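# Gather floor foam blocks into the door tote

## Task

Find each yellow foam block lying on this room's floor and place it completely inside the tote near the door. At the end the tote must still rest on the floor. No block standing on a desk may be toppled, and the robot must not fall or finish leaning, or the task fails.

## Robot and tools

Robot: a TidyBot++ wheeled base (0.54 m long, 0.50 m wide, 0.38 m tall, four powered casters) carrying one seven-joint arm that ends in a two-finger gripper. The shoulder sits 0.12 m ahead of the base centre, 0.68 m off the floor. Arm segments: upper arm 0.42 m, forearm 0.31 m, hand 0.31 m. The arm starts folded with the hand pointing down, reaching about 0.08 m past the base's front. Cameras: base_camera (fixed on the front of the base, 644x364 pinhole) and wrist_camera (on the hand, looking along it, 644x476 fisheye).

Frames: the base frame has its origin on the floor below the base centre, x forward, y left, z up, in metres. hand_pose is the midpoint between the finger pads in this frame; the hand's z axis runs out along the fingers and the fingers close along its y axis. The odometry frame is the base frame as it was when the scene began. base_odometry counts wheel turns only (slip reads as travel, drift of a few cm builds up); its heading is in radians, left positive, -3.142 to 3.142. base_tilt is in degrees, positive when leaning forward or right.

move: one action plus the options cameras and blocking.
- base: an object of relative offsets measured from where the base last reported itself, along its axes at the start of the command. translate_m is metres forward (negative = back), -2 to 2; strafe_m is metres to the left (negative = right), -2 to 2; rotate_rad turns counter-clockwise seen from above, -6.3 to 6.3. These are displacements, not poses.
- joints: an object of absolute joint angles in radians, by name. joint_1_rad (unlimited; positive turns the arm clockwise from above, the opposite sense to heading), joint_2_rad shoulder -2.249 to 2.249 (0 = upper arm vertical, positive leans forward), joint_3_rad (unlimited), joint_4_rad elbow -2.579 to 2.579, joint_5_rad (unlimited), joint_6_rad wrist -2.099 to 2.099, joint_7_rad (unlimited; 1.57 with the hand down opens the fingers left/right). Unlimited joints go the short way, so turn in steps under half a revolution. gripper_pos is 0 (open, pad gap about 85 mm) to 1 (closed); the gap is roughly 85 x (1 - gripper_pos) mm.
- target: a single list of seven numbers [x, y, z, qw, qx, qy, qz], an absolute pose of the hand point in the base frame, position in metres then a unit quaternion. With target, joints may only contain gripper_pos.
- speeds: caps for this action only, by key: translate_m and strafe_m 0.05 to 0.5 m/s (when both are used, give the speed under one key), rotate_rad 0.1 to 1.57 rad/s.
- cameras: list of base_camera, wrist_camera or all; omitted means all, [] means none.
- blocking: true/omitted waits until everything rests; false returns in about 0.5 s while motion continues (check with wait(0), line "earlier move").
Motions in one action start together. Unknown keys make the call invalid; out-of-range values are refused.

wait(seconds 0 to 10, cameras): lets the scene run and returns state and images. stop(cameras): brakes all your running motions. zoom_image(camera, region [x0, y0, x1, y1] in image pixels, top-left origin, at most 504x504): enlarges part of that camera's latest image. read_manual(section "licences"): licence text only. finished_scene(scene = the current scene's number): ends the scene irreversibly; the goal must hold with the robot idle.

Result lines: pictures (camera order of images), move (done or worst status), base_status, joint_status, hand_status (how each commanded motion ended: done, moving, off_target, stopped, contact_stop, time_out, not_followed, torque_fault, limit_stop_at_motor_heat), hand_pose, hand_target (where the hand would be with all joints on target), joint_positions, base_odometry, base_tilt, motor_effort (percent of max, peak in brackets), Motor temperatures (one per arm joint), on_its_own (things the robot did unasked). "joint command not followed"/"pose unreachable" mean a check withheld arm targets (e.g. self-collision); "ARM HIT" means a hard hit on the base or arm itself. A refused call, or an uncommanded contact_stop, time_out or torque fault, cancels the remaining move/wait/finished_scene calls in that reply.

Practical notes: after a target reports done the hand is usually within 3 cm; correct by adding (wanted - hand_pose) to the last target's xyz. To hold still with a load, resend hand_target, not hand_pose. Loads make the arm sag. Targets low and close in front of the base go badly and can hit the base; nothing keeps the arm off the base. A hand pointing down reaches at most about 0.94 m high, only near the base. Unreachable targets wander up to 10 s then time_out. The arm never avoids obstacles and keeps pushing. Fingers closing at 1 squeeze hard; "off_target" at a nonzero reading means something is held. Closed fingertips reach about 20 mm beyond the hand point, so watch the floor.

Avoid: dropping or releasing moving blocks, slamming, hard pushes, twisting or overloading the gripper, gripping hard on things still resting. Don't let the arm snag furniture above about 0.6 m while driving or turning, swing an outstretched arm sideways, or reach far out from the folded pose; backing off or retracting the arm rights a lean. Knocks can trip a torque fault (arm frozen 10 s). Long stretched or loaded holds heat motors: MOTOR HOT at 60 °C, an OVER-TEMPERATURE FAULT near 75 °C lets the arm sink. Thinking time lets the scene run, so running moves keep going meanwhile.

Each tool is called after "Emit:" by a JSON object that holds its "method" and its "body".

## Session

Emit:
{"method": "move", "body": {}}

Scene clock: 0.00 s.
Motor temperatures (°C): [36 37 34 38 40 46 46]
base_odometry: x=+0.000 y=+0.000 heading=+0.000
base_tilt: forward=+0.4 right=-0.1
base_status: not commanded
joint_positions: joint_1_rad=+0.001 joint_2_rad=-0.331 joint_3_rad=+3.105 joint_4_rad=-2.544 joint_5_rad=+0.026 joint_6_rad=-0.913 joint_7_rad=+1.594 gripper_pos=+0.000
joint_status: not commanded
motor_effort: joint_1_rad=-1 joint_2_rad=-2 joint_3_rad=+1 joint_4_rad=+14 joint_5_rad=+0 joint_6_rad=+1 joint_7_rad=-1
hand_pose: x=+0.2385 y=-0.0022 z=+0.5801 quat_wxyz=(+0.016, +0.999, +0.036, +0.008) (m; base frame)
hand_target: x=+0.2386 y=-0.0022 z=+0.5802 quat_wxyz=(+0.016, +0.999, +0.036, +0.008) (m; base frame)
hand_status: not commanded
pictures: base_camera, wrist_camera
camera_calibration:
wrist_camera: T_world_to_cam=[[0.0850091, -0.996283, 0.0139151, -0.0250528], [-0.996309, -0.0848274, 0.0131608, 0.286562], [-0.0119315, -0.0149825, -0.999817, 0.719419], [0, 0, 0, 1]] pos_world=[0.296218, 0.0101273, 0.715864]

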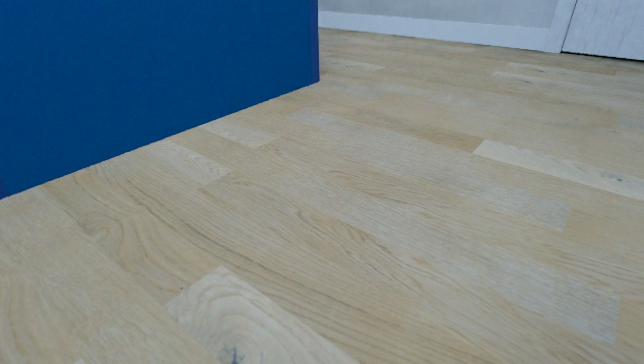

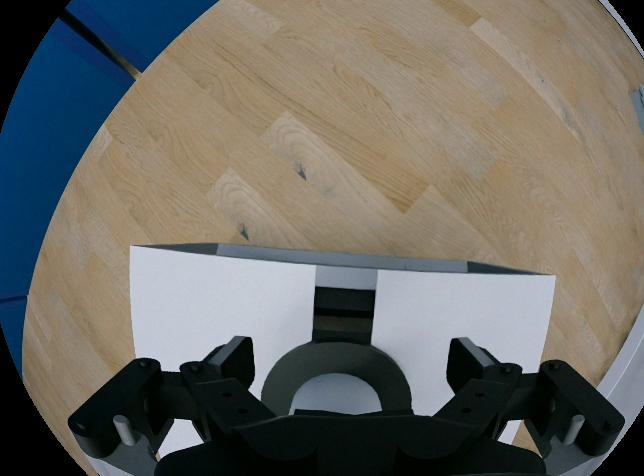

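Emit:
{"method": "move", "body": {"joints": {"joint_6_rad":0.15}}}

Emit:
{"method": "move", "body": {"base": {"rotate_rad":-1.1}}}

Emit:
{"method": "move", "body": {"base": {"rotate_rad":-1.2}}}

Emit:
{"method": "move", "body": {"base": {"rotate_rad":-1.2}}}

Emit:
{"method": "move", "body": {"base": {"rotate_rad":-1.2}}}

Scene clock: 11.63 s.
move: done
base_odometry: x=+0.000 y=+0.000 heading=+0.000
base_tilt: forward=+0.4 right=-0.1
base_status: not commanded
joint_positions: joint_1_rad=+0.001 joint_2_rad=-0.331 joint_3_rad=+3.105 joint_4_rad=-2.545 joint_5_rad=+0.026 joint_6_rad=+0.120 joint_7_rad=+1.594 gripper_pos=+0.000
joint_status: all done
motor_effort: joint_1_rad=+0(1) joint_2_rad=-6(7) joint_3_rad=+1(1) joint_4_rad=+19(19) joint_5_rad=+0(0) joint_6_rad=+8(8) joint_7_rad=+0(1)
hand_pose: x=+0.5028 y=+0.0160 z=+0.7357 quat_wxyz=(+0.008, +0.865, +0.040, +0.500) (m; base frame)
hand_target: x=+0.5075 y=+0.0165 z=+0.7442 quat_wxyz=(+0.007, +0.857, +0.040, +0.514) (m; base frame)
hand_status: not commanded
pictures: base_camera, wrist_camera
camera_calibration:
wrist_camera: T_world_to_cam=[[0.0839276, -0.995033, 0.0535212, -0.0601716], [-0.51889, -0.0894944, -0.850143, 0.944503], [0.850711, 0.0435788, -0.523824, 0.0934912], [0, 0, 0, 1]] pos_world=[0.41561, 0.0205808, 0.855156]

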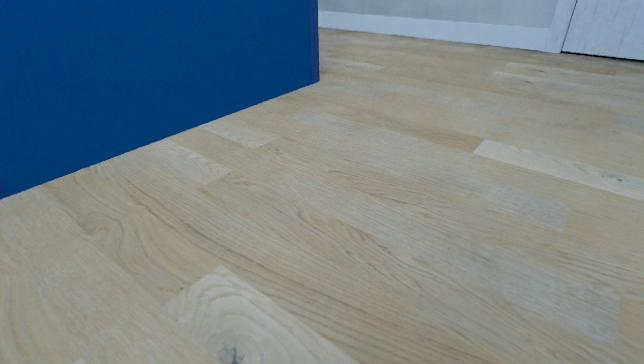

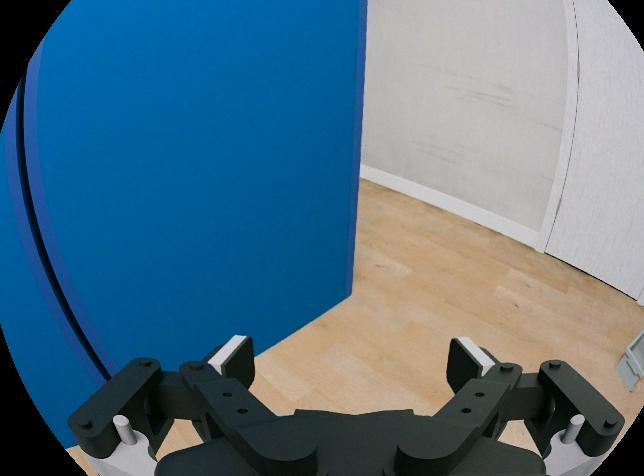

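Scene clock: 13.60 s.
move: done
base_odometry: x=+0.000 y=+0.000 heading=-1.099
base_tilt: forward=+0.4 right=-0.1
base_status: done
joint_positions: joint_1_rad=+0.001 joint_2_rad=-0.331 joint_3_rad=+3.105 joint_4_rad=-2.545 joint_5_rad=+0.026 joint_6_rad=+0.121 joint_7_rad=+1.594 gripper_pos=+0.000
joint_status: not commanded
motor_effort: joint_1_rad=-1(2) joint_2_rad=-6(7) joint_3_rad=+1(2) joint_4_rad=+19(19) joint_5_rad=+0(0) joint_6_rad=+8(8) joint_7_rad=-1(1)
hand_pose: x=+0.5029 y=+0.0160 z=+0.7359 quat_wxyz=(+0.008, +0.865, +0.040, +0.501) (m; base frame)
hand_target: x=+0.5075 y=+0.0165 z=+0.7442 quat_wxyz=(+0.007, +0.857, +0.040, +0.514) (m; base frame)
hand_status: not commanded
pictures: base_camera, wrist_camera
camera_calibration:
wrist_camera: T_world_to_cam=[[0.0838203, -0.995043, 0.0535066, -0.0601196], [-0.518097, -0.0893849, -0.850638, 0.944677], [0.851205, 0.0435792, -0.523021, 0.0926528], [0, 0, 0, 1]] pos_world=[0.415607, 0.0205806, 0.855255]

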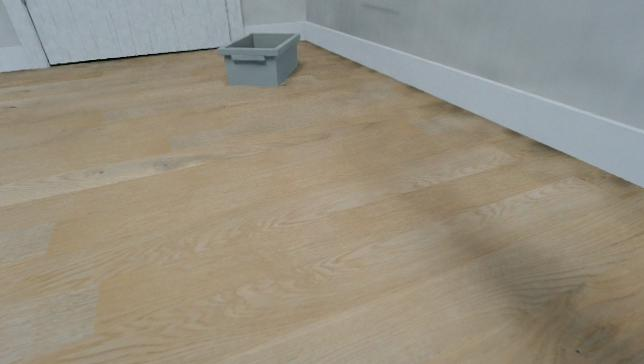

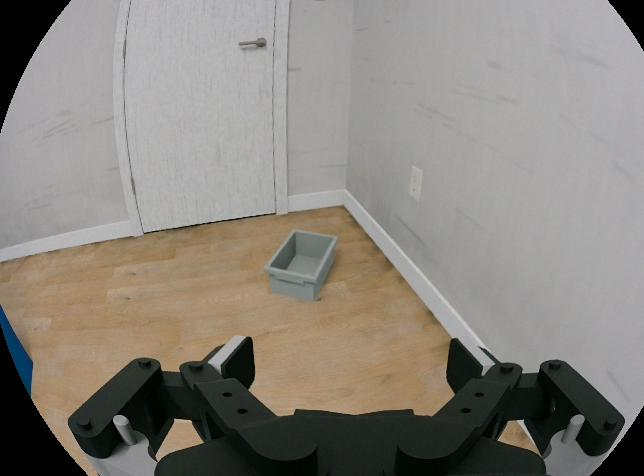

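Scene clock: 15.63 s.
move: done
base_odometry: x=+0.000 y=+0.000 heading=-2.298
base_tilt: forward=+0.4 right=-0.1
base_status: done
joint_positions: joint_1_rad=+0.001 joint_2_rad=-0.331 joint_3_rad=+3.105 joint_4_rad=-2.545 joint_5_rad=+0.026 joint_6_rad=+0.121 joint_7_rad=+1.594 gripper_pos=+0.000
joint_status: not commanded
motor_effort: joint_1_rad=-1(2) joint_2_rad=-6(7) joint_3_rad=+1(2) joint_4_rad=+18(19) joint_5_rad=+0(1) joint_6_rad=+8(8) joint_7_rad=-1(1)
hand_pose: x=+0.5030 y=+0.0160 z=+0.7360 quat_wxyz=(+0.008, +0.865, +0.040, +0.501) (m; base frame)
hand_target: x=+0.5075 y=+0.0165 z=+0.7442 quat_wxyz=(+0.007, +0.857, +0.040, +0.514) (m; base frame)
hand_status: not commanded
pictures: base_camera, wrist_camera
camera_calibration:
wrist_camera: T_world_to_cam=[[0.0838039, -0.995043, 0.0535435, -0.0601495], [-0.51779, -0.0893921, -0.850825, 0.944793], [0.851393, 0.0435782, -0.522714, 0.0923647], [0, 0, 0, 1]] pos_world=[0.415606, 0.0205806, 0.855355]

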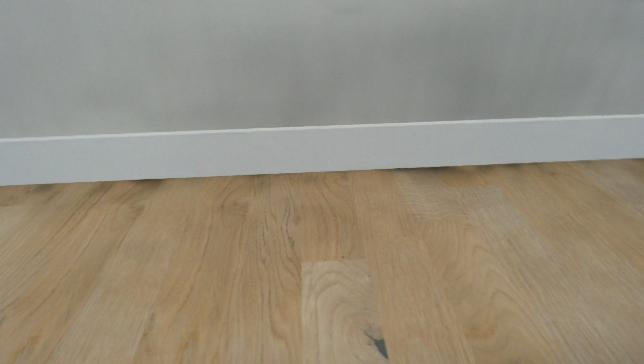

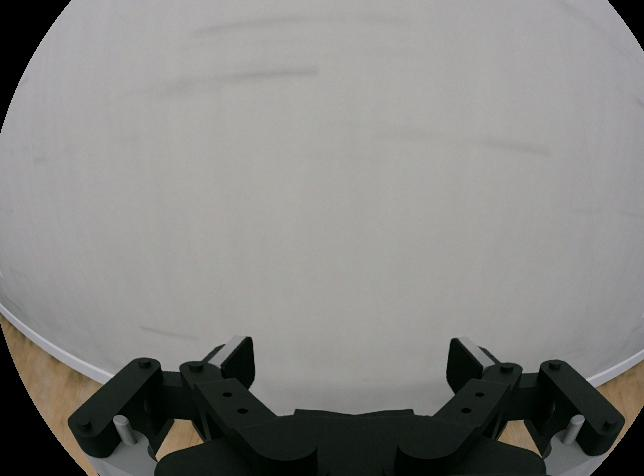

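Scene clock: 17.67 s.
move: done
base_odometry: x=+0.000 y=+0.000 heading=+2.786
base_tilt: forward=+0.4 right=-0.1
base_status: done
joint_positions: joint_1_rad=+0.001 joint_2_rad=-0.331 joint_3_rad=+3.105 joint_4_rad=-2.545 joint_5_rad=+0.026 joint_6_rad=+0.121 joint_7_rad=+1.594 gripper_pos=+0.000
joint_status: not commanded
motor_effort: joint_1_rad=-1(2) joint_2_rad=-6(7) joint_3_rad=+1(2) joint_4_rad=+18(19) joint_5_rad=+0(1) joint_6_rad=+8(8) joint_7_rad=-1(1)
hand_pose: x=+0.5030 y=+0.0160 z=+0.7361 quat_wxyz=(+0.008, +0.865, +0.040, +0.501) (m; base frame)
hand_target: x=+0.5075 y=+0.0165 z=+0.7442 quat_wxyz=(+0.007, +0.857, +0.040, +0.514) (m; base frame)
hand_status: not commanded
pictures: base_camera, wrist_camera
camera_calibration:
wrist_camera: T_world_to_cam=[[0.0837934, -0.995043, 0.053563, -0.0601671], [-0.5176, -0.0893935, -0.85094, 0.944898], [0.85151, 0.043579, -0.522524, 0.0922062], [0, 0, 0, 1]] pos_world=[0.415606, 0.0205806, 0.855454]

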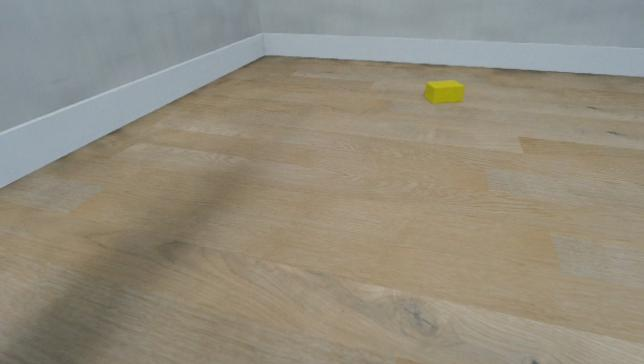

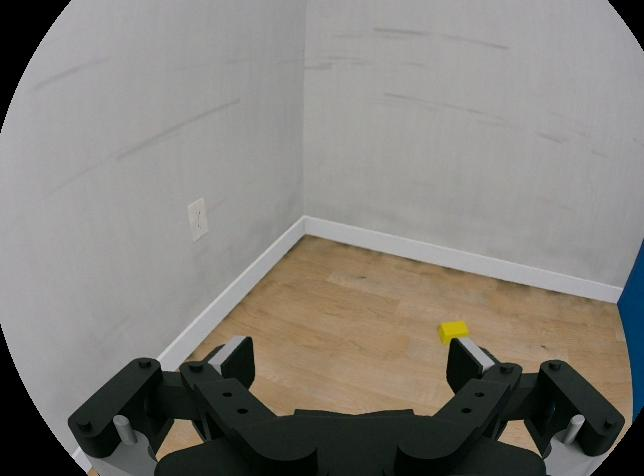

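Scene clock: 19.70 s.
move: done
base_odometry: x=+0.000 y=+0.000 heading=+1.587
base_tilt: forward=+0.4 right=-0.1
base_status: done
joint_positions: joint_1_rad=+0.001 joint_2_rad=-0.331 joint_3_rad=+3.105 joint_4_rad=-2.545 joint_5_rad=+0.026 joint_6_rad=+0.121 joint_7_rad=+1.594 gripper_pos=+0.000
joint_status: not commanded
motor_effort: joint_1_rad=-1(2) joint_2_rad=-6(7) joint_3_rad=+1(3) joint_4_rad=+19(19) joint_5_rad=+0(0) joint_6_rad=+8(8) joint_7_rad=-1(1)
hand_pose: x=+0.5030 y=+0.0160 z=+0.7361 quat_wxyz=(+0.008, +0.865, +0.040, +0.501) (m; base frame)
hand_target: x=+0.5075 y=+0.0165 z=+0.7442 quat_wxyz=(+0.007, +0.857, +0.040, +0.514) (m; base frame)
hand_status: not commanded
pictures: base_camera, wrist_camera
camera_calibration:
wrist_camera: T_world_to_cam=[[0.0836473, -0.995056, 0.0535386, -0.0600934], [-0.5175, -0.0892908, -0.851012, 0.944967], [0.851585, 0.0434786, -0.52241, 0.0919943], [0, 0, 0, 1]] pos_world=[0.415706, 0.0205807, 0.855454]

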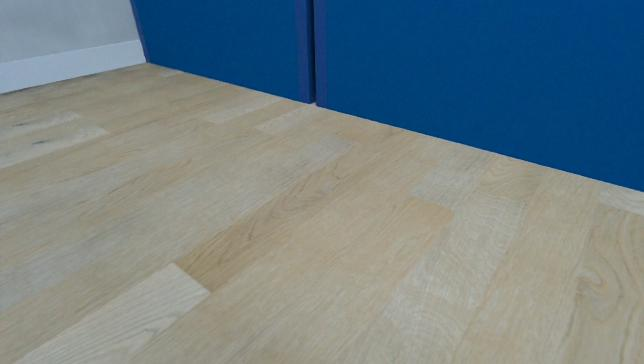

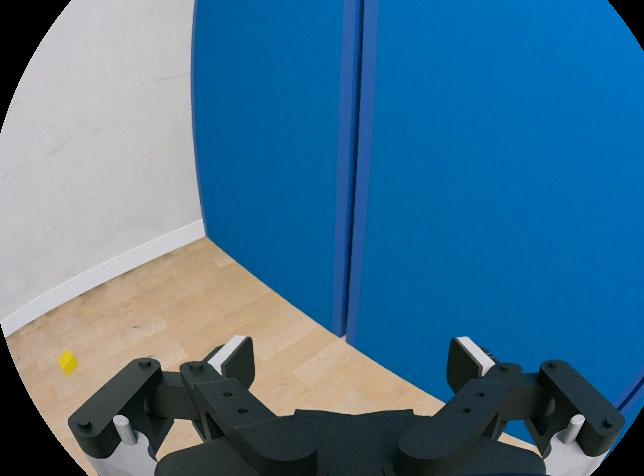

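Emit:
{"method": "move", "body": {"base": {"rotate_rad":0.926}, "cameras": []}}

Emit:
{"method": "move", "body": {"base": {"translate_m":0.6}}}

Scene clock: 39.07 s.
move: done
base_odometry: x=+0.000 y=+0.000 heading=+2.512
base_tilt: forward=+0.4 right=-0.1
base_status: done
joint_positions: joint_1_rad=+0.001 joint_2_rad=-0.331 joint_3_rad=+3.105 joint_4_rad=-2.545 joint_5_rad=+0.026 joint_6_rad=+0.122 joint_7_rad=+1.594 gripper_pos=+0.000
joint_status: not commanded
motor_effort: joint_1_rad=-1(2) joint_2_rad=-7(7) joint_3_rad=+1(2) joint_4_rad=+19(19) joint_5_rad=+0(1) joint_6_rad=+8(8) joint_7_rad=-1(1)
hand_pose: x=+0.5031 y=+0.0161 z=+0.7362 quat_wxyz=(+0.008, +0.864, +0.040, +0.501) (m; base frame)
hand_target: x=+0.5075 y=+0.0165 z=+0.7442 quat_wxyz=(+0.007, +0.857, +0.040, +0.514) (m; base frame)
hand_status: not commanded
pictures: none
No camera images: "cameras" was empty.

Scene clock: 41.43 s.
move: done
base_odometry: x=-0.485 y=+0.353 heading=+2.513
base_tilt: forward=+0.4 right=-0.1
base_status: done
joint_positions: joint_1_rad=+0.001 joint_2_rad=-0.325 joint_3_rad=+3.105 joint_4_rad=-2.545 joint_5_rad=+0.026 joint_6_rad=+0.124 joint_7_rad=+1.594 gripper_pos=+0.000
joint_status: not commanded
motor_effort: joint_1_rad=-1(1) joint_2_rad=-6(9) joint_3_rad=+1(2) joint_4_rad=+18(20) joint_5_rad=+0(0) joint_6_rad=+8(9) joint_7_rad=-1(1)
hand_pose: x=+0.5038 y=+0.0161 z=+0.7343 quat_wxyz=(+0.007, +0.866, +0.040, +0.499) (m; base frame)
hand_target: x=+0.5075 y=+0.0165 z=+0.7442 quat_wxyz=(+0.007, +0.857, +0.040, +0.514) (m; base frame)
hand_status: not commanded
pictures: base_camera, wrist_camera
camera_calibration:
wrist_camera: T_world_to_cam=[[0.0842566, -0.99503, 0.0530764, -0.059876], [-0.520934, -0.0893932, -0.848903, 0.943964], [0.849429, 0.0438764, -0.525876, 0.09403], [0, 0, 0, 1]] pos_world=[0.416916, 0.0206798, 0.85396]

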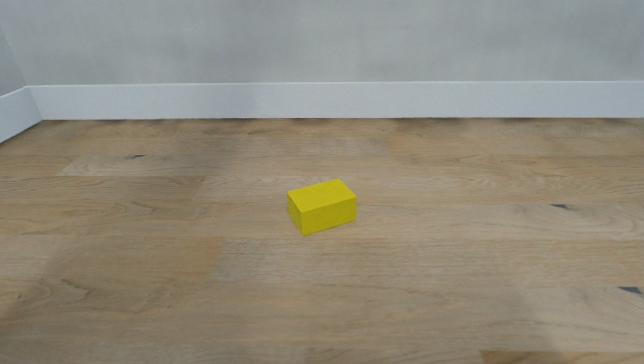

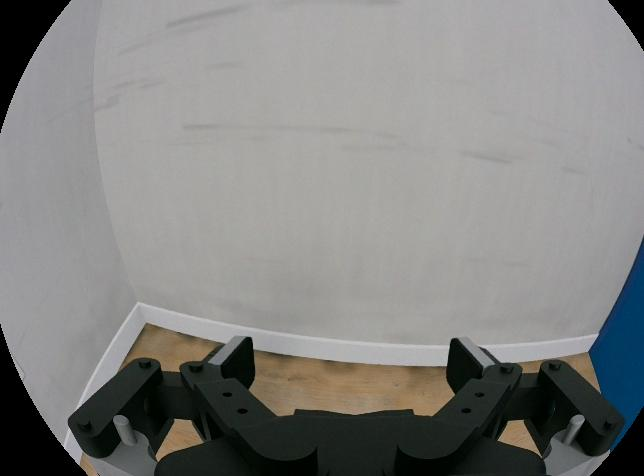

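Emit:
{"method": "move", "body": {"target": [0.66, 0.0, 0.32, 0, 0.8387, -0.5446, 0]}}

Scene clock: 62.77 s.
move: off_target
base_odometry: x=-0.485 y=+0.353 heading=+2.513
base_tilt: forward=+0.5 right=-0.1
base_status: not commanded
joint_positions: joint_1_rad=+0.682 joint_2_rad=+1.060 joint_3_rad=+2.108 joint_4_rad=-1.616 joint_5_rad=-1.584 joint_6_rad=+0.778 joint_7_rad=+2.324 gripper_pos=+0.000
joint_status: not commanded
motor_effort: joint_1_rad=+0(3) joint_2_rad=-40(47) joint_3_rad=-14(14) joint_4_rad=+10(20) joint_5_rad=+3(3) joint_6_rad=-2(8) joint_7_rad=-1(1)
hand_pose: x=+0.7730 y=-0.0894 z=+0.4810 quat_wxyz=(-0.135, +0.737, -0.624, +0.223) (m; base frame)
hand_target: x=+0.7748 y=-0.1089 z=+0.4964 quat_wxyz=(-0.122, +0.731, -0.628, +0.237) (m; base frame)
hand_status: off_target (0.216 m and 33.5 deg from the pose sent, 0.443 m and 90.5 deg at the start)
pictures: base_camera, wrist_camera
camera_calibration:
wrist_camera: T_world_to_cam=[[-0.847608, -0.198398, -0.492137, 0.879672], [-0.146221, 0.978892, -0.142789, 0.3259], [0.510079, -0.0490685, -0.858727, 0.150954], [0, 0, 0, 1]] pos_world=[0.716272, -0.137089, 0.609083]

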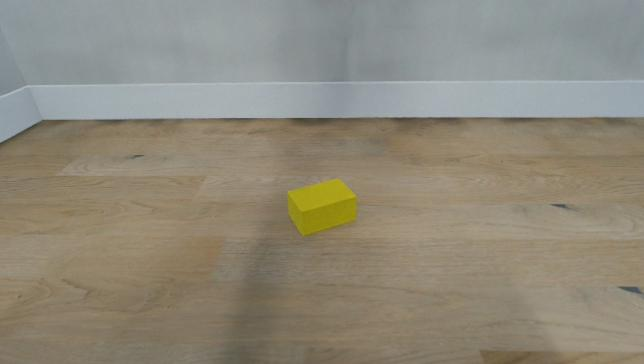

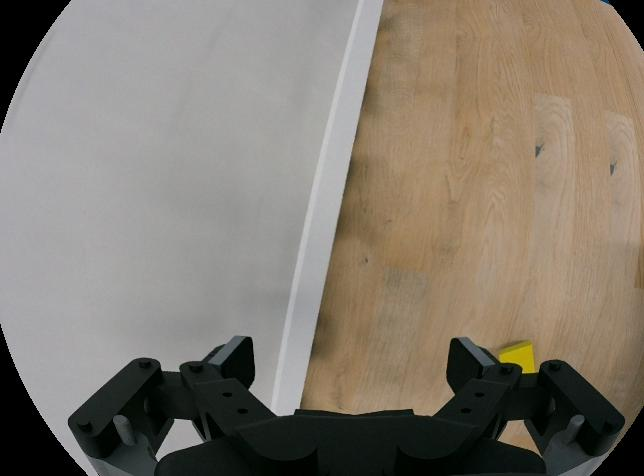

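Emit:
{"method": "move", "body": {"joints": {"joint_1_rad":-0.018,"joint_2_rad":1.075,"joint_3_rad":3.14,"joint_4_rad":-1.415,"joint_5_rad":0,"joint_6_rad":-0.652,"joint_7_rad":0.42}}}

Scene clock: 86.20 s.
move: done
base_odometry: x=-0.485 y=+0.353 heading=+2.513
base_tilt: forward=+0.5 right=-0.1
base_status: not commanded
joint_positions: joint_1_rad=+0.000 joint_2_rad=+1.087 joint_3_rad=+3.123 joint_4_rad=-1.435 joint_5_rad=-0.057 joint_6_rad=-0.614 joint_7_rad=+0.499 gripper_pos=+0.000
joint_status: all done
motor_effort: joint_1_rad=+0(3) joint_2_rad=-45(48) joint_3_rad=-1(14) joint_4_rad=+10(13) joint_5_rad=+0(4) joint_6_rad=+0(3) joint_7_rad=+0(2)
hand_pose: x=+0.6755 y=+0.0228 z=+0.3107 quat_wxyz=(-0.022, +0.850, -0.526, -0.011) (m; base frame)
hand_target: x=+0.6795 y=+0.0124 z=+0.3207 quat_wxyz=(+0.000, +0.844, -0.536, -0.001) (m; base frame)
hand_status: not commanded
pictures: base_camera, wrist_camera
camera_calibration:
wrist_camera: T_world_to_cam=[[-0.88934, -0.454836, -0.0468877, 0.631157], [-0.45713, 0.886744, 0.0686902, 0.323822], [0.0103346, 0.0825227, -0.996536, 0.437308], [0, 0, 0, 1]] pos_world=[0.704823, -0.0361614, 0.443144]

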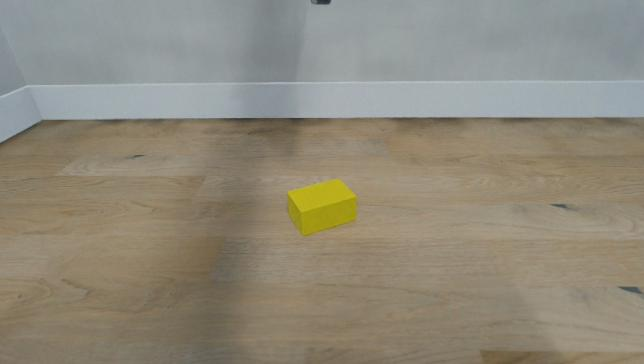

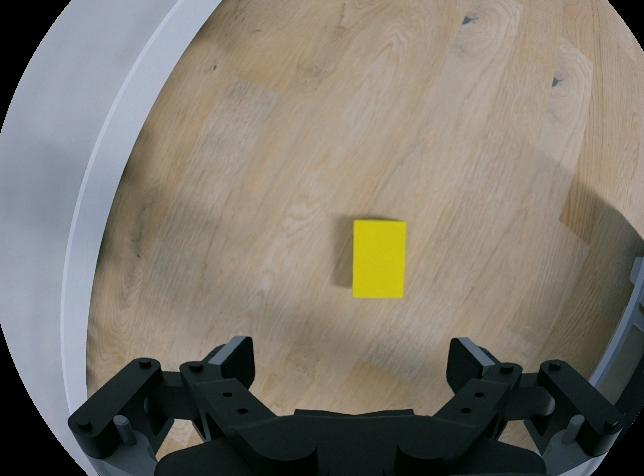

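Emit:
{"method": "move", "body": {"joints": {"joint_1_rad":-0.028,"joint_2_rad":1.394,"joint_3_rad":3.155,"joint_4_rad":-1.310,"joint_5_rad":0.057,"joint_6_rad":-0.445,"joint_7_rad":0.35}}}

Scene clock: 112.43 s.
move: done
base_odometry: x=-0.485 y=+0.353 heading=+2.513
base_tilt: forward=+0.5 right=-0.1
base_status: not commanded
joint_positions: joint_1_rad=-0.010 joint_2_rad=+1.416 joint_3_rad=+3.138 joint_4_rad=-1.327 joint_5_rad=+0.002 joint_6_rad=-0.481 joint_7_rad=+0.428 gripper_pos=+0.000
joint_status: all done
motor_effort: joint_1_rad=+0(1) joint_2_rad=-46(50) joint_3_rad=+0(1) joint_4_rad=+6(11) joint_5_rad=+0(1) joint_6_rad=-1(1) joint_7_rad=-1(2)
hand_pose: x=+0.6313 y=+0.0085 z=+0.1468 quat_wxyz=(+0.021, +0.844, -0.535, -0.035) (m; base frame)
hand_target: x=+0.6645 y=+0.0008 z=+0.1598 quat_wxyz=(+0.017, +0.841, -0.541, +0.008) (m; base frame)
hand_status: not commanded
pictures: base_camera, wrist_camera
camera_calibration:
wrist_camera: T_world_to_cam=[[-0.89815, -0.436476, 0.0530553, 0.568468], [-0.433062, 0.899021, 0.0649589, 0.31291], [-0.0760508, 0.0353666, -0.996477, 0.330575], [0, 0, 0, 1]] pos_world=[0.67122, -0.0448814, 0.278924]

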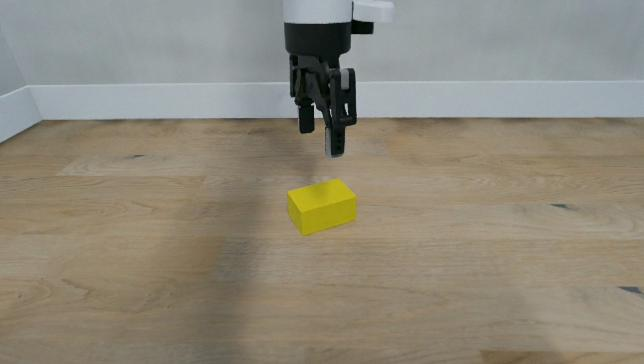

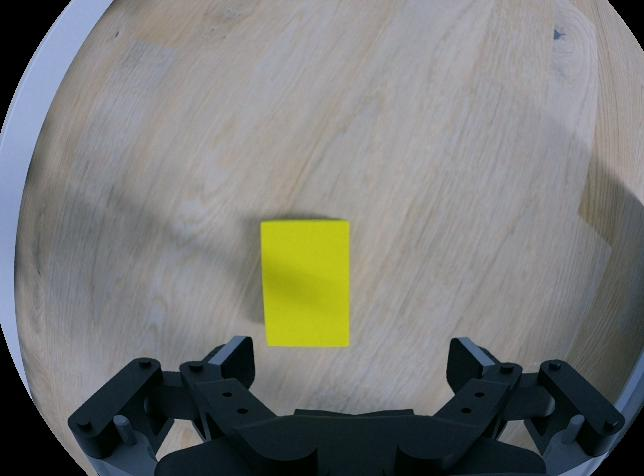

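Emit:
{"method": "move", "body": {"joints": {"joint_1_rad":-0.028,"joint_2_rad":1.663,"joint_3_rad":3.155,"joint_4_rad":-1.048,"joint_5_rad":0.057,"joint_6_rad":-0.365,"joint_7_rad":0.35}}}

Scene clock: 124.80 s.
move: done
base_odometry: x=-0.485 y=+0.353 heading=+2.513
base_tilt: forward=+0.5 right=-0.1
base_status: not commanded
joint_positions: joint_1_rad=-0.010 joint_2_rad=+1.687 joint_3_rad=+3.138 joint_4_rad=-1.066 joint_5_rad=+0.002 joint_6_rad=-0.401 joint_7_rad=+0.427 gripper_pos=+0.000
joint_status: all done
motor_effort: joint_1_rad=-1(2) joint_2_rad=-47(49) joint_3_rad=+0(1) joint_4_rad=+7(8) joint_5_rad=+0(1) joint_6_rad=+0(1) joint_7_rad=-1(2)
hand_pose: x=+0.6522 y=+0.0086 z=+0.0309 quat_wxyz=(+0.002, +0.844, -0.536, -0.006) (m; base frame)
hand_target: x=+0.6899 y=+0.0032 z=+0.0468 quat_wxyz=(-0.005, +0.842, -0.539, +0.037) (m; base frame)
hand_status: not commanded
pictures: base_camera, wrist_camera
camera_calibration:
wrist_camera: T_world_to_cam=[[-0.900087, -0.435602, -0.00974749, 0.596591], [-0.435661, 0.89942, 0.0352531, 0.331983], [-0.0065892, 0.0359774, -0.999331, 0.17146], [0, 0, 0, 1]] pos_world=[0.682746, -0.0448847, 0.165458]

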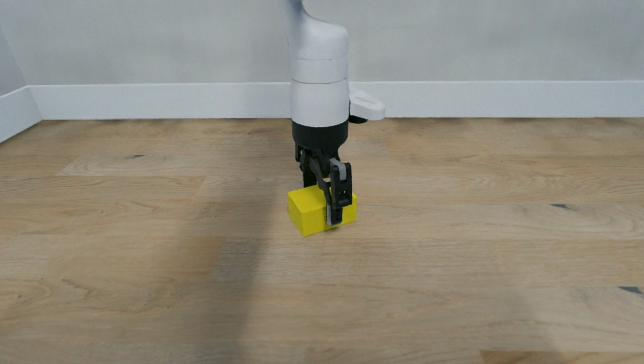

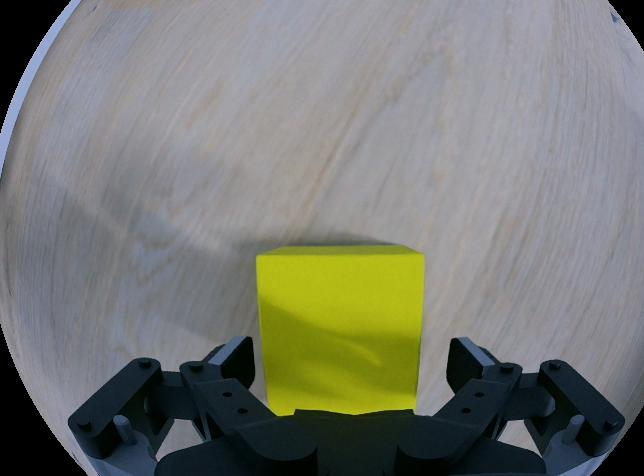

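Emit:
{"method": "move", "body": {"joints": {"gripper_pos":0.5}, "cameras": []}}

Emit:
{"method": "move", "body": {"joints": {"joint_2_rad":1.063,"joint_4_rad":-1.395,"joint_6_rad":-0.64}}}

Scene clock: 133.90 s.
move: off_target
base_odometry: x=-0.485 y=+0.353 heading=+2.513
base_tilt: forward=+0.5 right=-0.1
base_status: not commanded
joint_positions: joint_1_rad=-0.010 joint_2_rad=+1.684 joint_3_rad=+3.138 joint_4_rad=-1.062 joint_5_rad=+0.003 joint_6_rad=-0.392 joint_7_rad=+0.427 gripper_pos=+0.396
joint_status: gripper_pos off_target (ended at +0.396, target +0.500)
motor_effort: joint_1_rad=-1(1) joint_2_rad=-46(47) joint_3_rad=+0(0) joint_4_rad=+8(14) joint_5_rad=+0(0) joint_6_rad=+1(8) joint_7_rad=-1(1)
hand_pose: x=+0.6594 y=+0.0087 z=+0.0328 quat_wxyz=(-0.002, +0.844, -0.536, +0.001) (m; base frame)
hand_target: x=+0.6899 y=+0.0032 z=+0.0468 quat_wxyz=(-0.005, +0.842, -0.539, +0.037) (m; base frame)
hand_status: not commanded
pictures: none
No camera images: "cameras" was empty.

Scene clock: 135.80 s.
move: done
base_odometry: x=-0.485 y=+0.353 heading=+2.513
base_tilt: forward=+0.5 right=-0.1
base_status: not commanded
joint_positions: joint_1_rad=-0.010 joint_2_rad=+1.091 joint_3_rad=+3.138 joint_4_rad=-1.380 joint_5_rad=+0.003 joint_6_rad=-0.602 joint_7_rad=+0.427 gripper_pos=+0.396
joint_status: all done
motor_effort: joint_1_rad=-1(2) joint_2_rad=-47(51) joint_3_rad=+0(1) joint_4_rad=+11(12) joint_5_rad=+0(0) joint_6_rad=+1(2) joint_7_rad=-1(1)
hand_pose: x=+0.7090 y=+0.0091 z=+0.3194 quat_wxyz=(-0.020, +0.844, -0.535, +0.028) (m; base frame)
hand_target: x=+0.6992 y=-0.0009 z=+0.3319 quat_wxyz=(+0.006, +0.838, -0.545, +0.031) (m; base frame)
hand_status: not commanded
pictures: base_camera, wrist_camera
camera_calibration:
wrist_camera: T_world_to_cam=[[-0.895476, -0.437421, -0.0823739, 0.670616], [-0.43888, 0.898546, -0.000441631, 0.359862], [0.0742099, 0.0357568, -0.996601, 0.401864], [0, 0, 0, 1]] pos_world=[0.728635, -0.0443804, 0.455899]

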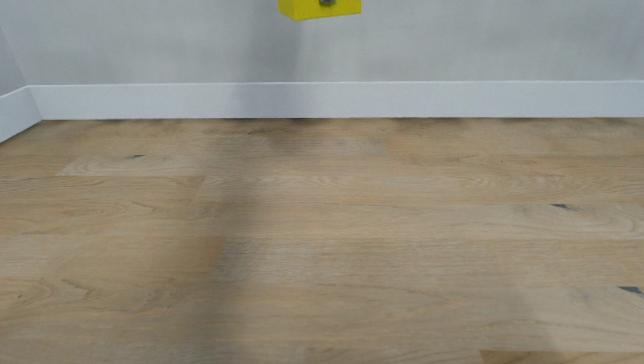

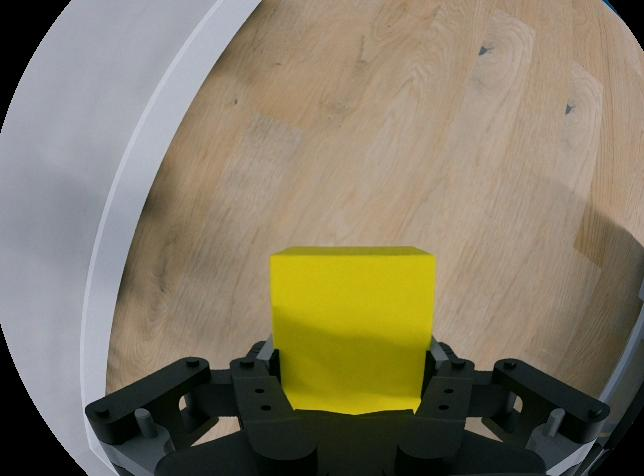

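Emit:
{"method": "move", "body": {"joints": {"joint_2_rad":-0.33,"joint_4_rad":-2.54,"joint_6_rad":-0.9}, "cameras": []}}

Emit:
{"method": "move", "body": {"base": {"rotate_rad":2.885}, "cameras": []}}

Emit:
{"method": "move", "body": {"base": {"translate_m":1.25}}}

Scene clock: 152.27 s.
move: done
base_odometry: x=-0.485 y=+0.353 heading=+2.513
base_tilt: forward=+0.4 right=-0.1
base_status: not commanded
joint_positions: joint_1_rad=-0.010 joint_2_rad=-0.319 joint_3_rad=+3.138 joint_4_rad=-2.527 joint_5_rad=+0.003 joint_6_rad=-0.864 joint_7_rad=+0.427 gripper_pos=+0.396
joint_status: all done
motor_effort: joint_1_rad=+0(2) joint_2_rad=-3(49) joint_3_rad=+1(1) joint_4_rad=+14(16) joint_5_rad=+0(0) joint_6_rad=+1(2) joint_7_rad=-1(1)
hand_pose: x=+0.2612 y=+0.0025 z=+0.5837 quat_wxyz=(-0.018, +0.844, -0.534, +0.030) (m; base frame)
hand_target: x=+0.2453 y=-0.0102 z=+0.5815 quat_wxyz=(+0.007, +0.833, -0.552, +0.025) (m; base frame)
hand_status: not commanded
pictures: none
No camera images: "cameras" was empty.

Scene clock: 155.40 s.
move: done
base_odometry: x=-0.485 y=+0.353 heading=-0.886
base_tilt: forward=+0.4 right=-0.1
base_status: done
joint_positions: joint_1_rad=-0.012 joint_2_rad=-0.319 joint_3_rad=+3.140 joint_4_rad=-2.527 joint_5_rad=+0.006 joint_6_rad=-0.864 joint_7_rad=+0.427 gripper_pos=+0.396
joint_status: not commanded
motor_effort: joint_1_rad=-1(2) joint_2_rad=-2(3) joint_3_rad=+1(2) joint_4_rad=+15(15) joint_5_rad=+0(1) joint_6_rad=+1(1) joint_7_rad=-1(1)
hand_pose: x=+0.2611 y=+0.0020 z=+0.5836 quat_wxyz=(-0.017, +0.845, -0.534, +0.030) (m; base frame)
hand_target: x=+0.2453 y=-0.0102 z=+0.5815 quat_wxyz=(+0.007, +0.833, -0.552, +0.025) (m; base frame)
hand_status: not commanded
pictures: none
No camera images: "cameras" was empty.

Scene clock: 158.73 s.
move: done
base_odometry: x=+0.305 y=-0.615 heading=-0.885
base_tilt: forward=+0.5 right=-0.1
base_status: done
joint_positions: joint_1_rad=-0.012 joint_2_rad=-0.325 joint_3_rad=+3.140 joint_4_rad=-2.532 joint_5_rad=+0.006 joint_6_rad=-0.869 joint_7_rad=+0.427 gripper_pos=+0.396
joint_status: not commanded
motor_effort: joint_1_rad=-1(1) joint_2_rad=-3(5) joint_3_rad=+1(1) joint_4_rad=+15(16) joint_5_rad=+0(0) joint_6_rad=+1(2) joint_7_rad=-1(1)
hand_pose: x=+0.2577 y=+0.0019 z=+0.5831 quat_wxyz=(-0.016, +0.845, -0.534, +0.029) (m; base frame)
hand_target: x=+0.2453 y=-0.0102 z=+0.5815 quat_wxyz=(+0.007, +0.833, -0.552, +0.025) (m; base frame)
hand_status: not commanded
pictures: base_camera, wrist_camera
camera_calibration:
wrist_camera: T_world_to_cam=[[-0.894267, -0.441025, -0.076046, 0.281106], [-0.441949, 0.897025, -0.00513522, 0.17193], [0.0704799, 0.0290162, -0.997091, 0.699775], [0, 0, 0, 1]] pos_world=[0.278048, -0.0505559, 0.72]

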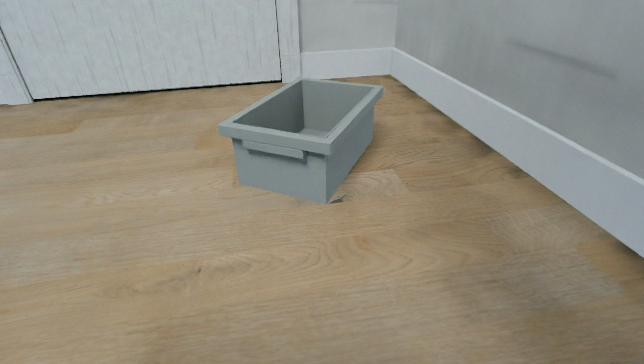

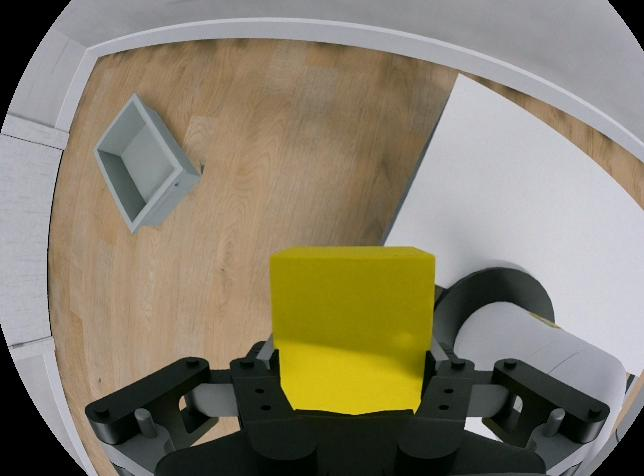

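Emit:
{"method": "move", "body": {"base": {"translate_m":0.265}, "cameras": []}}

Emit:
{"method": "move", "body": {"joints": {"joint_2_rad":1.03,"joint_4_rad":-1.42,"joint_6_rad":-0.72,"joint_7_rad":-0.45,"joint_1_rad":-0.02}}}

Scene clock: 177.60 s.
move: done
base_odometry: x=+0.473 y=-0.820 heading=-0.884
base_tilt: forward=+0.4 right=-0.1
base_status: done
joint_positions: joint_1_rad=-0.012 joint_2_rad=-0.323 joint_3_rad=+3.140 joint_4_rad=-2.534 joint_5_rad=+0.006 joint_6_rad=-0.871 joint_7_rad=+0.427 gripper_pos=+0.396
joint_status: not commanded
motor_effort: joint_1_rad=-1(1) joint_2_rad=-2(5) joint_3_rad=+1(1) joint_4_rad=+15(16) joint_5_rad=+0(0) joint_6_rad=+1(2) joint_7_rad=-1(1)
hand_pose: x=+0.2558 y=+0.0019 z=+0.5822 quat_wxyz=(-0.014, +0.845, -0.534, +0.026) (m; base frame)
hand_target: x=+0.2453 y=-0.0102 z=+0.5815 quat_wxyz=(+0.007, +0.833, -0.552, +0.025) (m; base frame)
hand_status: not commanded
pictures: none
No camera images: "cameras" was empty.

Scene clock: 180.23 s.
move: done
base_odometry: x=+0.473 y=-0.820 heading=-0.884
base_tilt: forward=+0.4 right=-0.1
base_status: not commanded
joint_positions: joint_1_rad=-0.012 joint_2_rad=+1.046 joint_3_rad=+3.140 joint_4_rad=-1.441 joint_5_rad=+0.006 joint_6_rad=-0.756 joint_7_rad=-0.370 gripper_pos=+0.396
joint_status: all done
motor_effort: joint_1_rad=-1(2) joint_2_rad=-45(46) joint_3_rad=+0(1) joint_4_rad=+10(16) joint_5_rad=+0(0) joint_6_rad=-1(2) joint_7_rad=-1(2)
hand_pose: x=+0.6426 y=+0.0076 z=+0.3334 quat_wxyz=(+0.043, +0.571, -0.819, -0.028) (m; base frame)
hand_target: x=+0.6719 y=-0.0070 z=+0.3454 quat_wxyz=(+0.025, +0.555, -0.831, +0.013) (m; base frame)
hand_status: not commanded
pictures: base_camera, wrist_camera
camera_calibration:
wrist_camera: T_world_to_cam=[[-0.939637, 0.333698, 0.0756818, 0.581526], [0.333903, 0.942551, -0.0103029, -0.16163], [-0.074772, 0.0155894, -0.997079, 0.516903], [0, 0, 0, 1]] pos_world=[0.639042, -0.0497679, 0.469717]

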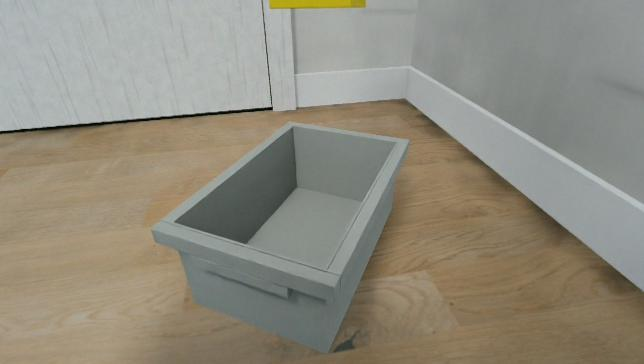

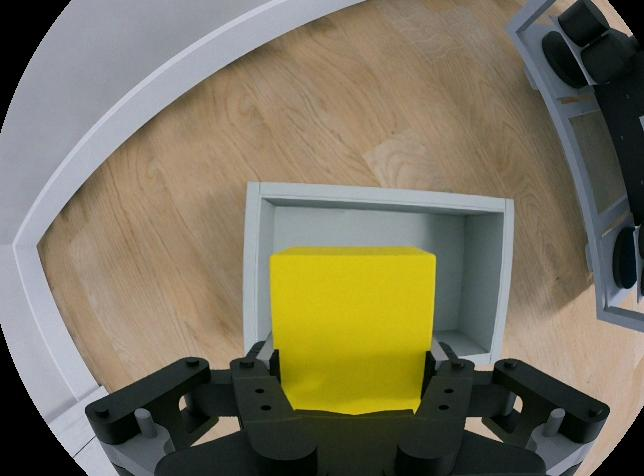

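Emit:
{"method": "move", "body": {"joints": {"joint_2_rad":1.39,"joint_4_rad":-1.32,"joint_6_rad":-0.4}, "cameras": ["base_camera"]}}

Emit:
{"method": "move", "body": {"joints": {"joint_2_rad":1.6,"joint_4_rad":-1.153,"joint_6_rad":-0.315}}}

Scene clock: 201.97 s.
move: done
base_odometry: x=+0.473 y=-0.820 heading=-0.884
base_tilt: forward=+0.4 right=-0.1
base_status: not commanded
joint_positions: joint_1_rad=-0.012 joint_2_rad=+1.413 joint_3_rad=+3.140 joint_4_rad=-1.337 joint_5_rad=+0.006 joint_6_rad=-0.437 joint_7_rad=-0.373 gripper_pos=+0.396
joint_status: all done
motor_effort: joint_1_rad=-1(1) joint_2_rad=-46(50) joint_3_rad=+0(1) joint_4_rad=+6(11) joint_5_rad=+0(0) joint_6_rad=+0(1) joint_7_rad=-1(1)
hand_pose: x=+0.6403 y=+0.0082 z=+0.1465 quat_wxyz=(+0.019, +0.571, -0.821, -0.012) (m; base frame)
hand_target: x=+0.6746 y=-0.0026 z=+0.1608 quat_wxyz=(-0.004, +0.561, -0.828, +0.024) (m; base frame)
hand_status: not commanded
pictures: base_camera

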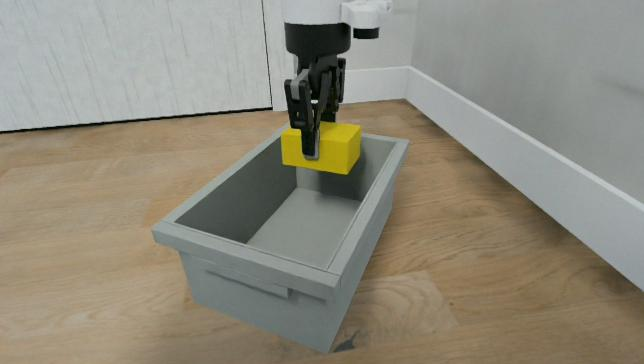

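Scene clock: 203.57 s.
move: done
base_odometry: x=+0.473 y=-0.820 heading=-0.884
base_tilt: forward=+0.4 right=-0.1
base_status: not commanded
joint_positions: joint_1_rad=-0.012 joint_2_rad=+1.626 joint_3_rad=+3.140 joint_4_rad=-1.170 joint_5_rad=+0.006 joint_6_rad=-0.350 joint_7_rad=-0.373 gripper_pos=+0.396
joint_status: all done
motor_effort: joint_1_rad=+0(1) joint_2_rad=-46(50) joint_3_rad=+0(1) joint_4_rad=+6(7) joint_5_rad=+0(0) joint_6_rad=+0(1) joint_7_rad=-1(1)
hand_pose: x=+0.6444 y=+0.0083 z=+0.0517 quat_wxyz=(+0.002, +0.571, -0.821, -0.001) (m; base frame)
hand_target: x=+0.6818 y=-0.0009 z=+0.0681 quat_wxyz=(-0.023, +0.562, -0.826, +0.033) (m; base frame)
hand_status: not commanded
pictures: base_camera, wrist_camera
camera_calibration:
wrist_camera: T_world_to_cam=[[-0.941545, 0.336523, -0.0156955, 0.610201], [0.336071, 0.941484, 0.025776, -0.169046], [0.0234512, 0.0189945, -0.999545, 0.173025], [0, 0, 0, 1]] pos_world=[0.627285, -0.0494786, 0.186881]

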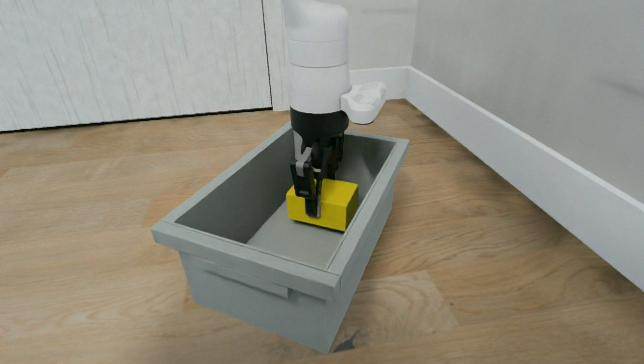

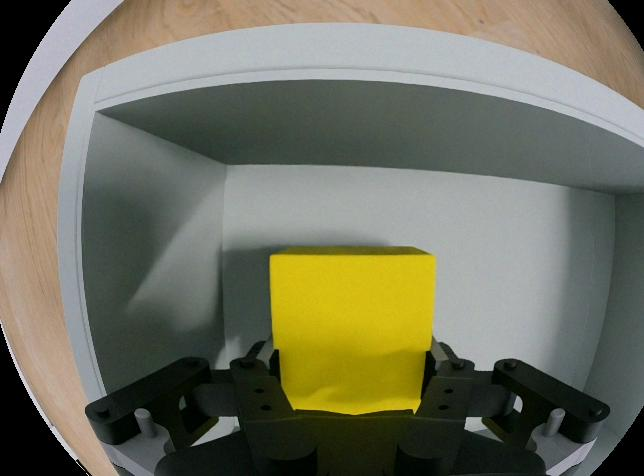

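Emit:
{"method": "move", "body": {"joints": {"joint_2_rad":1.618,"joint_6_rad":-0.3}, "cameras": ["base_camera"]}}

Emit:
{"method": "move", "body": {"joints": {"gripper_pos":0.1}, "cameras": ["base_camera"]}}

Emit:
{"method": "move", "body": {"joints": {"joint_2_rad":1.05,"joint_4_rad":-1.395,"joint_6_rad":-0.65}, "cameras": []}}

Emit:
{"method": "move", "body": {"joints": {"joint_2_rad":-0.33,"joint_4_rad":-2.54,"joint_6_rad":0.15,"joint_7_rad":1.57,"gripper_pos":0}}}

Scene clock: 215.67 s.
move: done
base_odometry: x=+0.473 y=-0.820 heading=-0.884
base_tilt: forward=+0.4 right=-0.1
base_status: not commanded
joint_positions: joint_1_rad=-0.012 joint_2_rad=+1.632 joint_3_rad=+3.140 joint_4_rad=-1.170 joint_5_rad=+0.006 joint_6_rad=-0.333 joint_7_rad=-0.373 gripper_pos=+0.396
joint_status: all done
motor_effort: joint_1_rad=+0(1) joint_2_rad=-45(47) joint_3_rad=+0(0) joint_4_rad=+6(6) joint_5_rad=+0(0) joint_6_rad=+0(1) joint_7_rad=-1(1)
hand_pose: x=+0.6454 y=+0.0084 z=+0.0482 quat_wxyz=(-0.003, +0.571, -0.821, +0.002) (m; base frame)
hand_target: x=+0.6753 y=-0.0008 z=+0.0584 quat_wxyz=(-0.022, +0.562, -0.826, +0.032) (m; base frame)
hand_status: not commanded
pictures: base_camera

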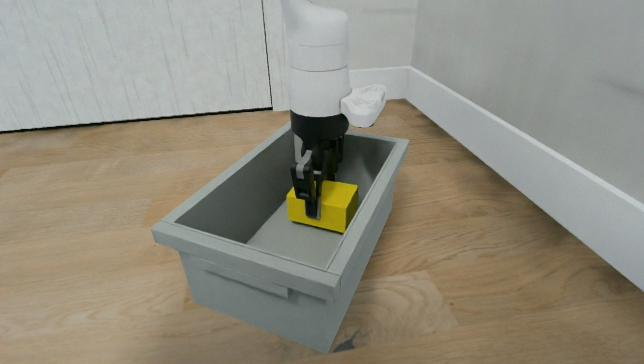

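Scene clock: 216.43 s.
move: done
base_odometry: x=+0.473 y=-0.820 heading=-0.884
base_tilt: forward=+0.4 right=-0.1
base_status: not commanded
joint_positions: joint_1_rad=-0.012 joint_2_rad=+1.632 joint_3_rad=+3.140 joint_4_rad=-1.170 joint_5_rad=+0.006 joint_6_rad=-0.333 joint_7_rad=-0.373 gripper_pos=+0.100
joint_status: all done
motor_effort: joint_1_rad=-1(1) joint_2_rad=-46(46) joint_3_rad=+0(0) joint_4_rad=+6(7) joint_5_rad=+0(0) joint_6_rad=+0(0) joint_7_rad=-1(1)
hand_pose: x=+0.6454 y=+0.0084 z=+0.0482 quat_wxyz=(-0.003, +0.571, -0.821, +0.002) (m; base frame)
hand_target: x=+0.6753 y=-0.0008 z=+0.0584 quat_wxyz=(-0.022, +0.562, -0.826, +0.032) (m; base frame)
hand_status: not commanded
pictures: base_camera

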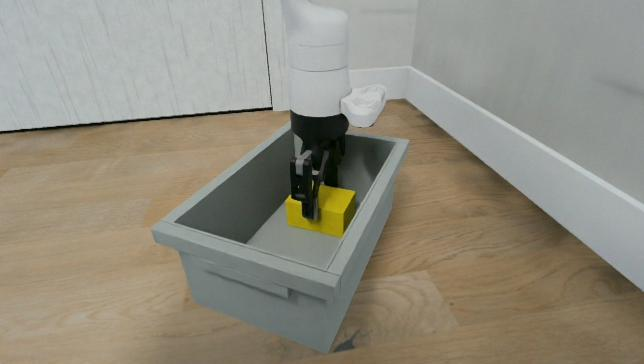

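Scene clock: 218.30 s.
move: done
base_odometry: x=+0.473 y=-0.820 heading=-0.884
base_tilt: forward=+0.4 right=-0.1
base_status: not commanded
joint_positions: joint_1_rad=-0.012 joint_2_rad=+1.076 joint_3_rad=+3.140 joint_4_rad=-1.381 joint_5_rad=+0.006 joint_6_rad=-0.612 joint_7_rad=-0.373 gripper_pos=+0.100
joint_status: all done
motor_effort: joint_1_rad=-1(1) joint_2_rad=-46(52) joint_3_rad=+0(0) joint_4_rad=+11(13) joint_5_rad=+0(0) joint_6_rad=+1(2) joint_7_rad=-1(1)
hand_pose: x=+0.7109 y=+0.0084 z=+0.3276 quat_wxyz=(-0.030, +0.570, -0.821, +0.021) (m; base frame)
hand_target: x=+0.7006 y=-0.0056 z=+0.3393 quat_wxyz=(-0.007, +0.556, -0.831, +0.032) (m; base frame)
hand_status: not commanded
pictures: none
No camera images: "cameras" was empty.

Scene clock: 221.47 s.
move: done
base_odometry: x=+0.473 y=-0.820 heading=-0.884
base_tilt: forward=+0.4 right=-0.1
base_status: not commanded
joint_positions: joint_1_rad=-0.012 joint_2_rad=-0.318 joint_3_rad=+3.140 joint_4_rad=-2.526 joint_5_rad=+0.006 joint_6_rad=+0.118 joint_7_rad=+1.491 gripper_pos=+0.000
joint_status: all done
motor_effort: joint_1_rad=-1(1) joint_2_rad=-7(49) joint_3_rad=+1(1) joint_4_rad=+19(20) joint_5_rad=+0(1) joint_6_rad=+8(9) joint_7_rad=-1(2)
hand_pose: x=+0.5102 y=+0.0068 z=+0.7397 quat_wxyz=(-0.022, +0.865, -0.026, +0.501) (m; base frame)
hand_target: x=+0.5098 y=+0.0066 z=+0.7460 quat_wxyz=(+0.007, +0.857, +0.028, +0.515) (m; base frame)
hand_status: not commanded
pictures: base_camera, wrist_camera
camera_calibration:
wrist_camera: T_world_to_cam=[[0.000156034, -0.997991, -0.0633605, 0.0591456], [-0.520198, 0.0540318, -0.852335, 0.952163], [0.854046, 0.033093, -0.519144, 0.084534], [0, 0, 0, 1]] pos_world=[0.423108, 0.00478221, 0.859195]

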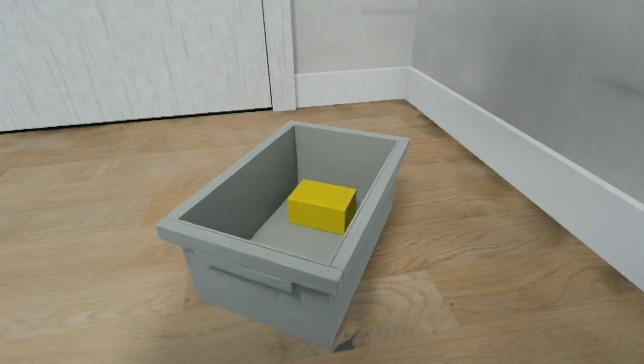

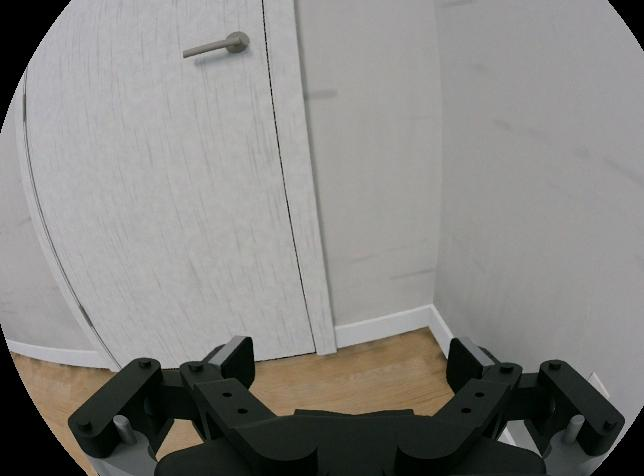

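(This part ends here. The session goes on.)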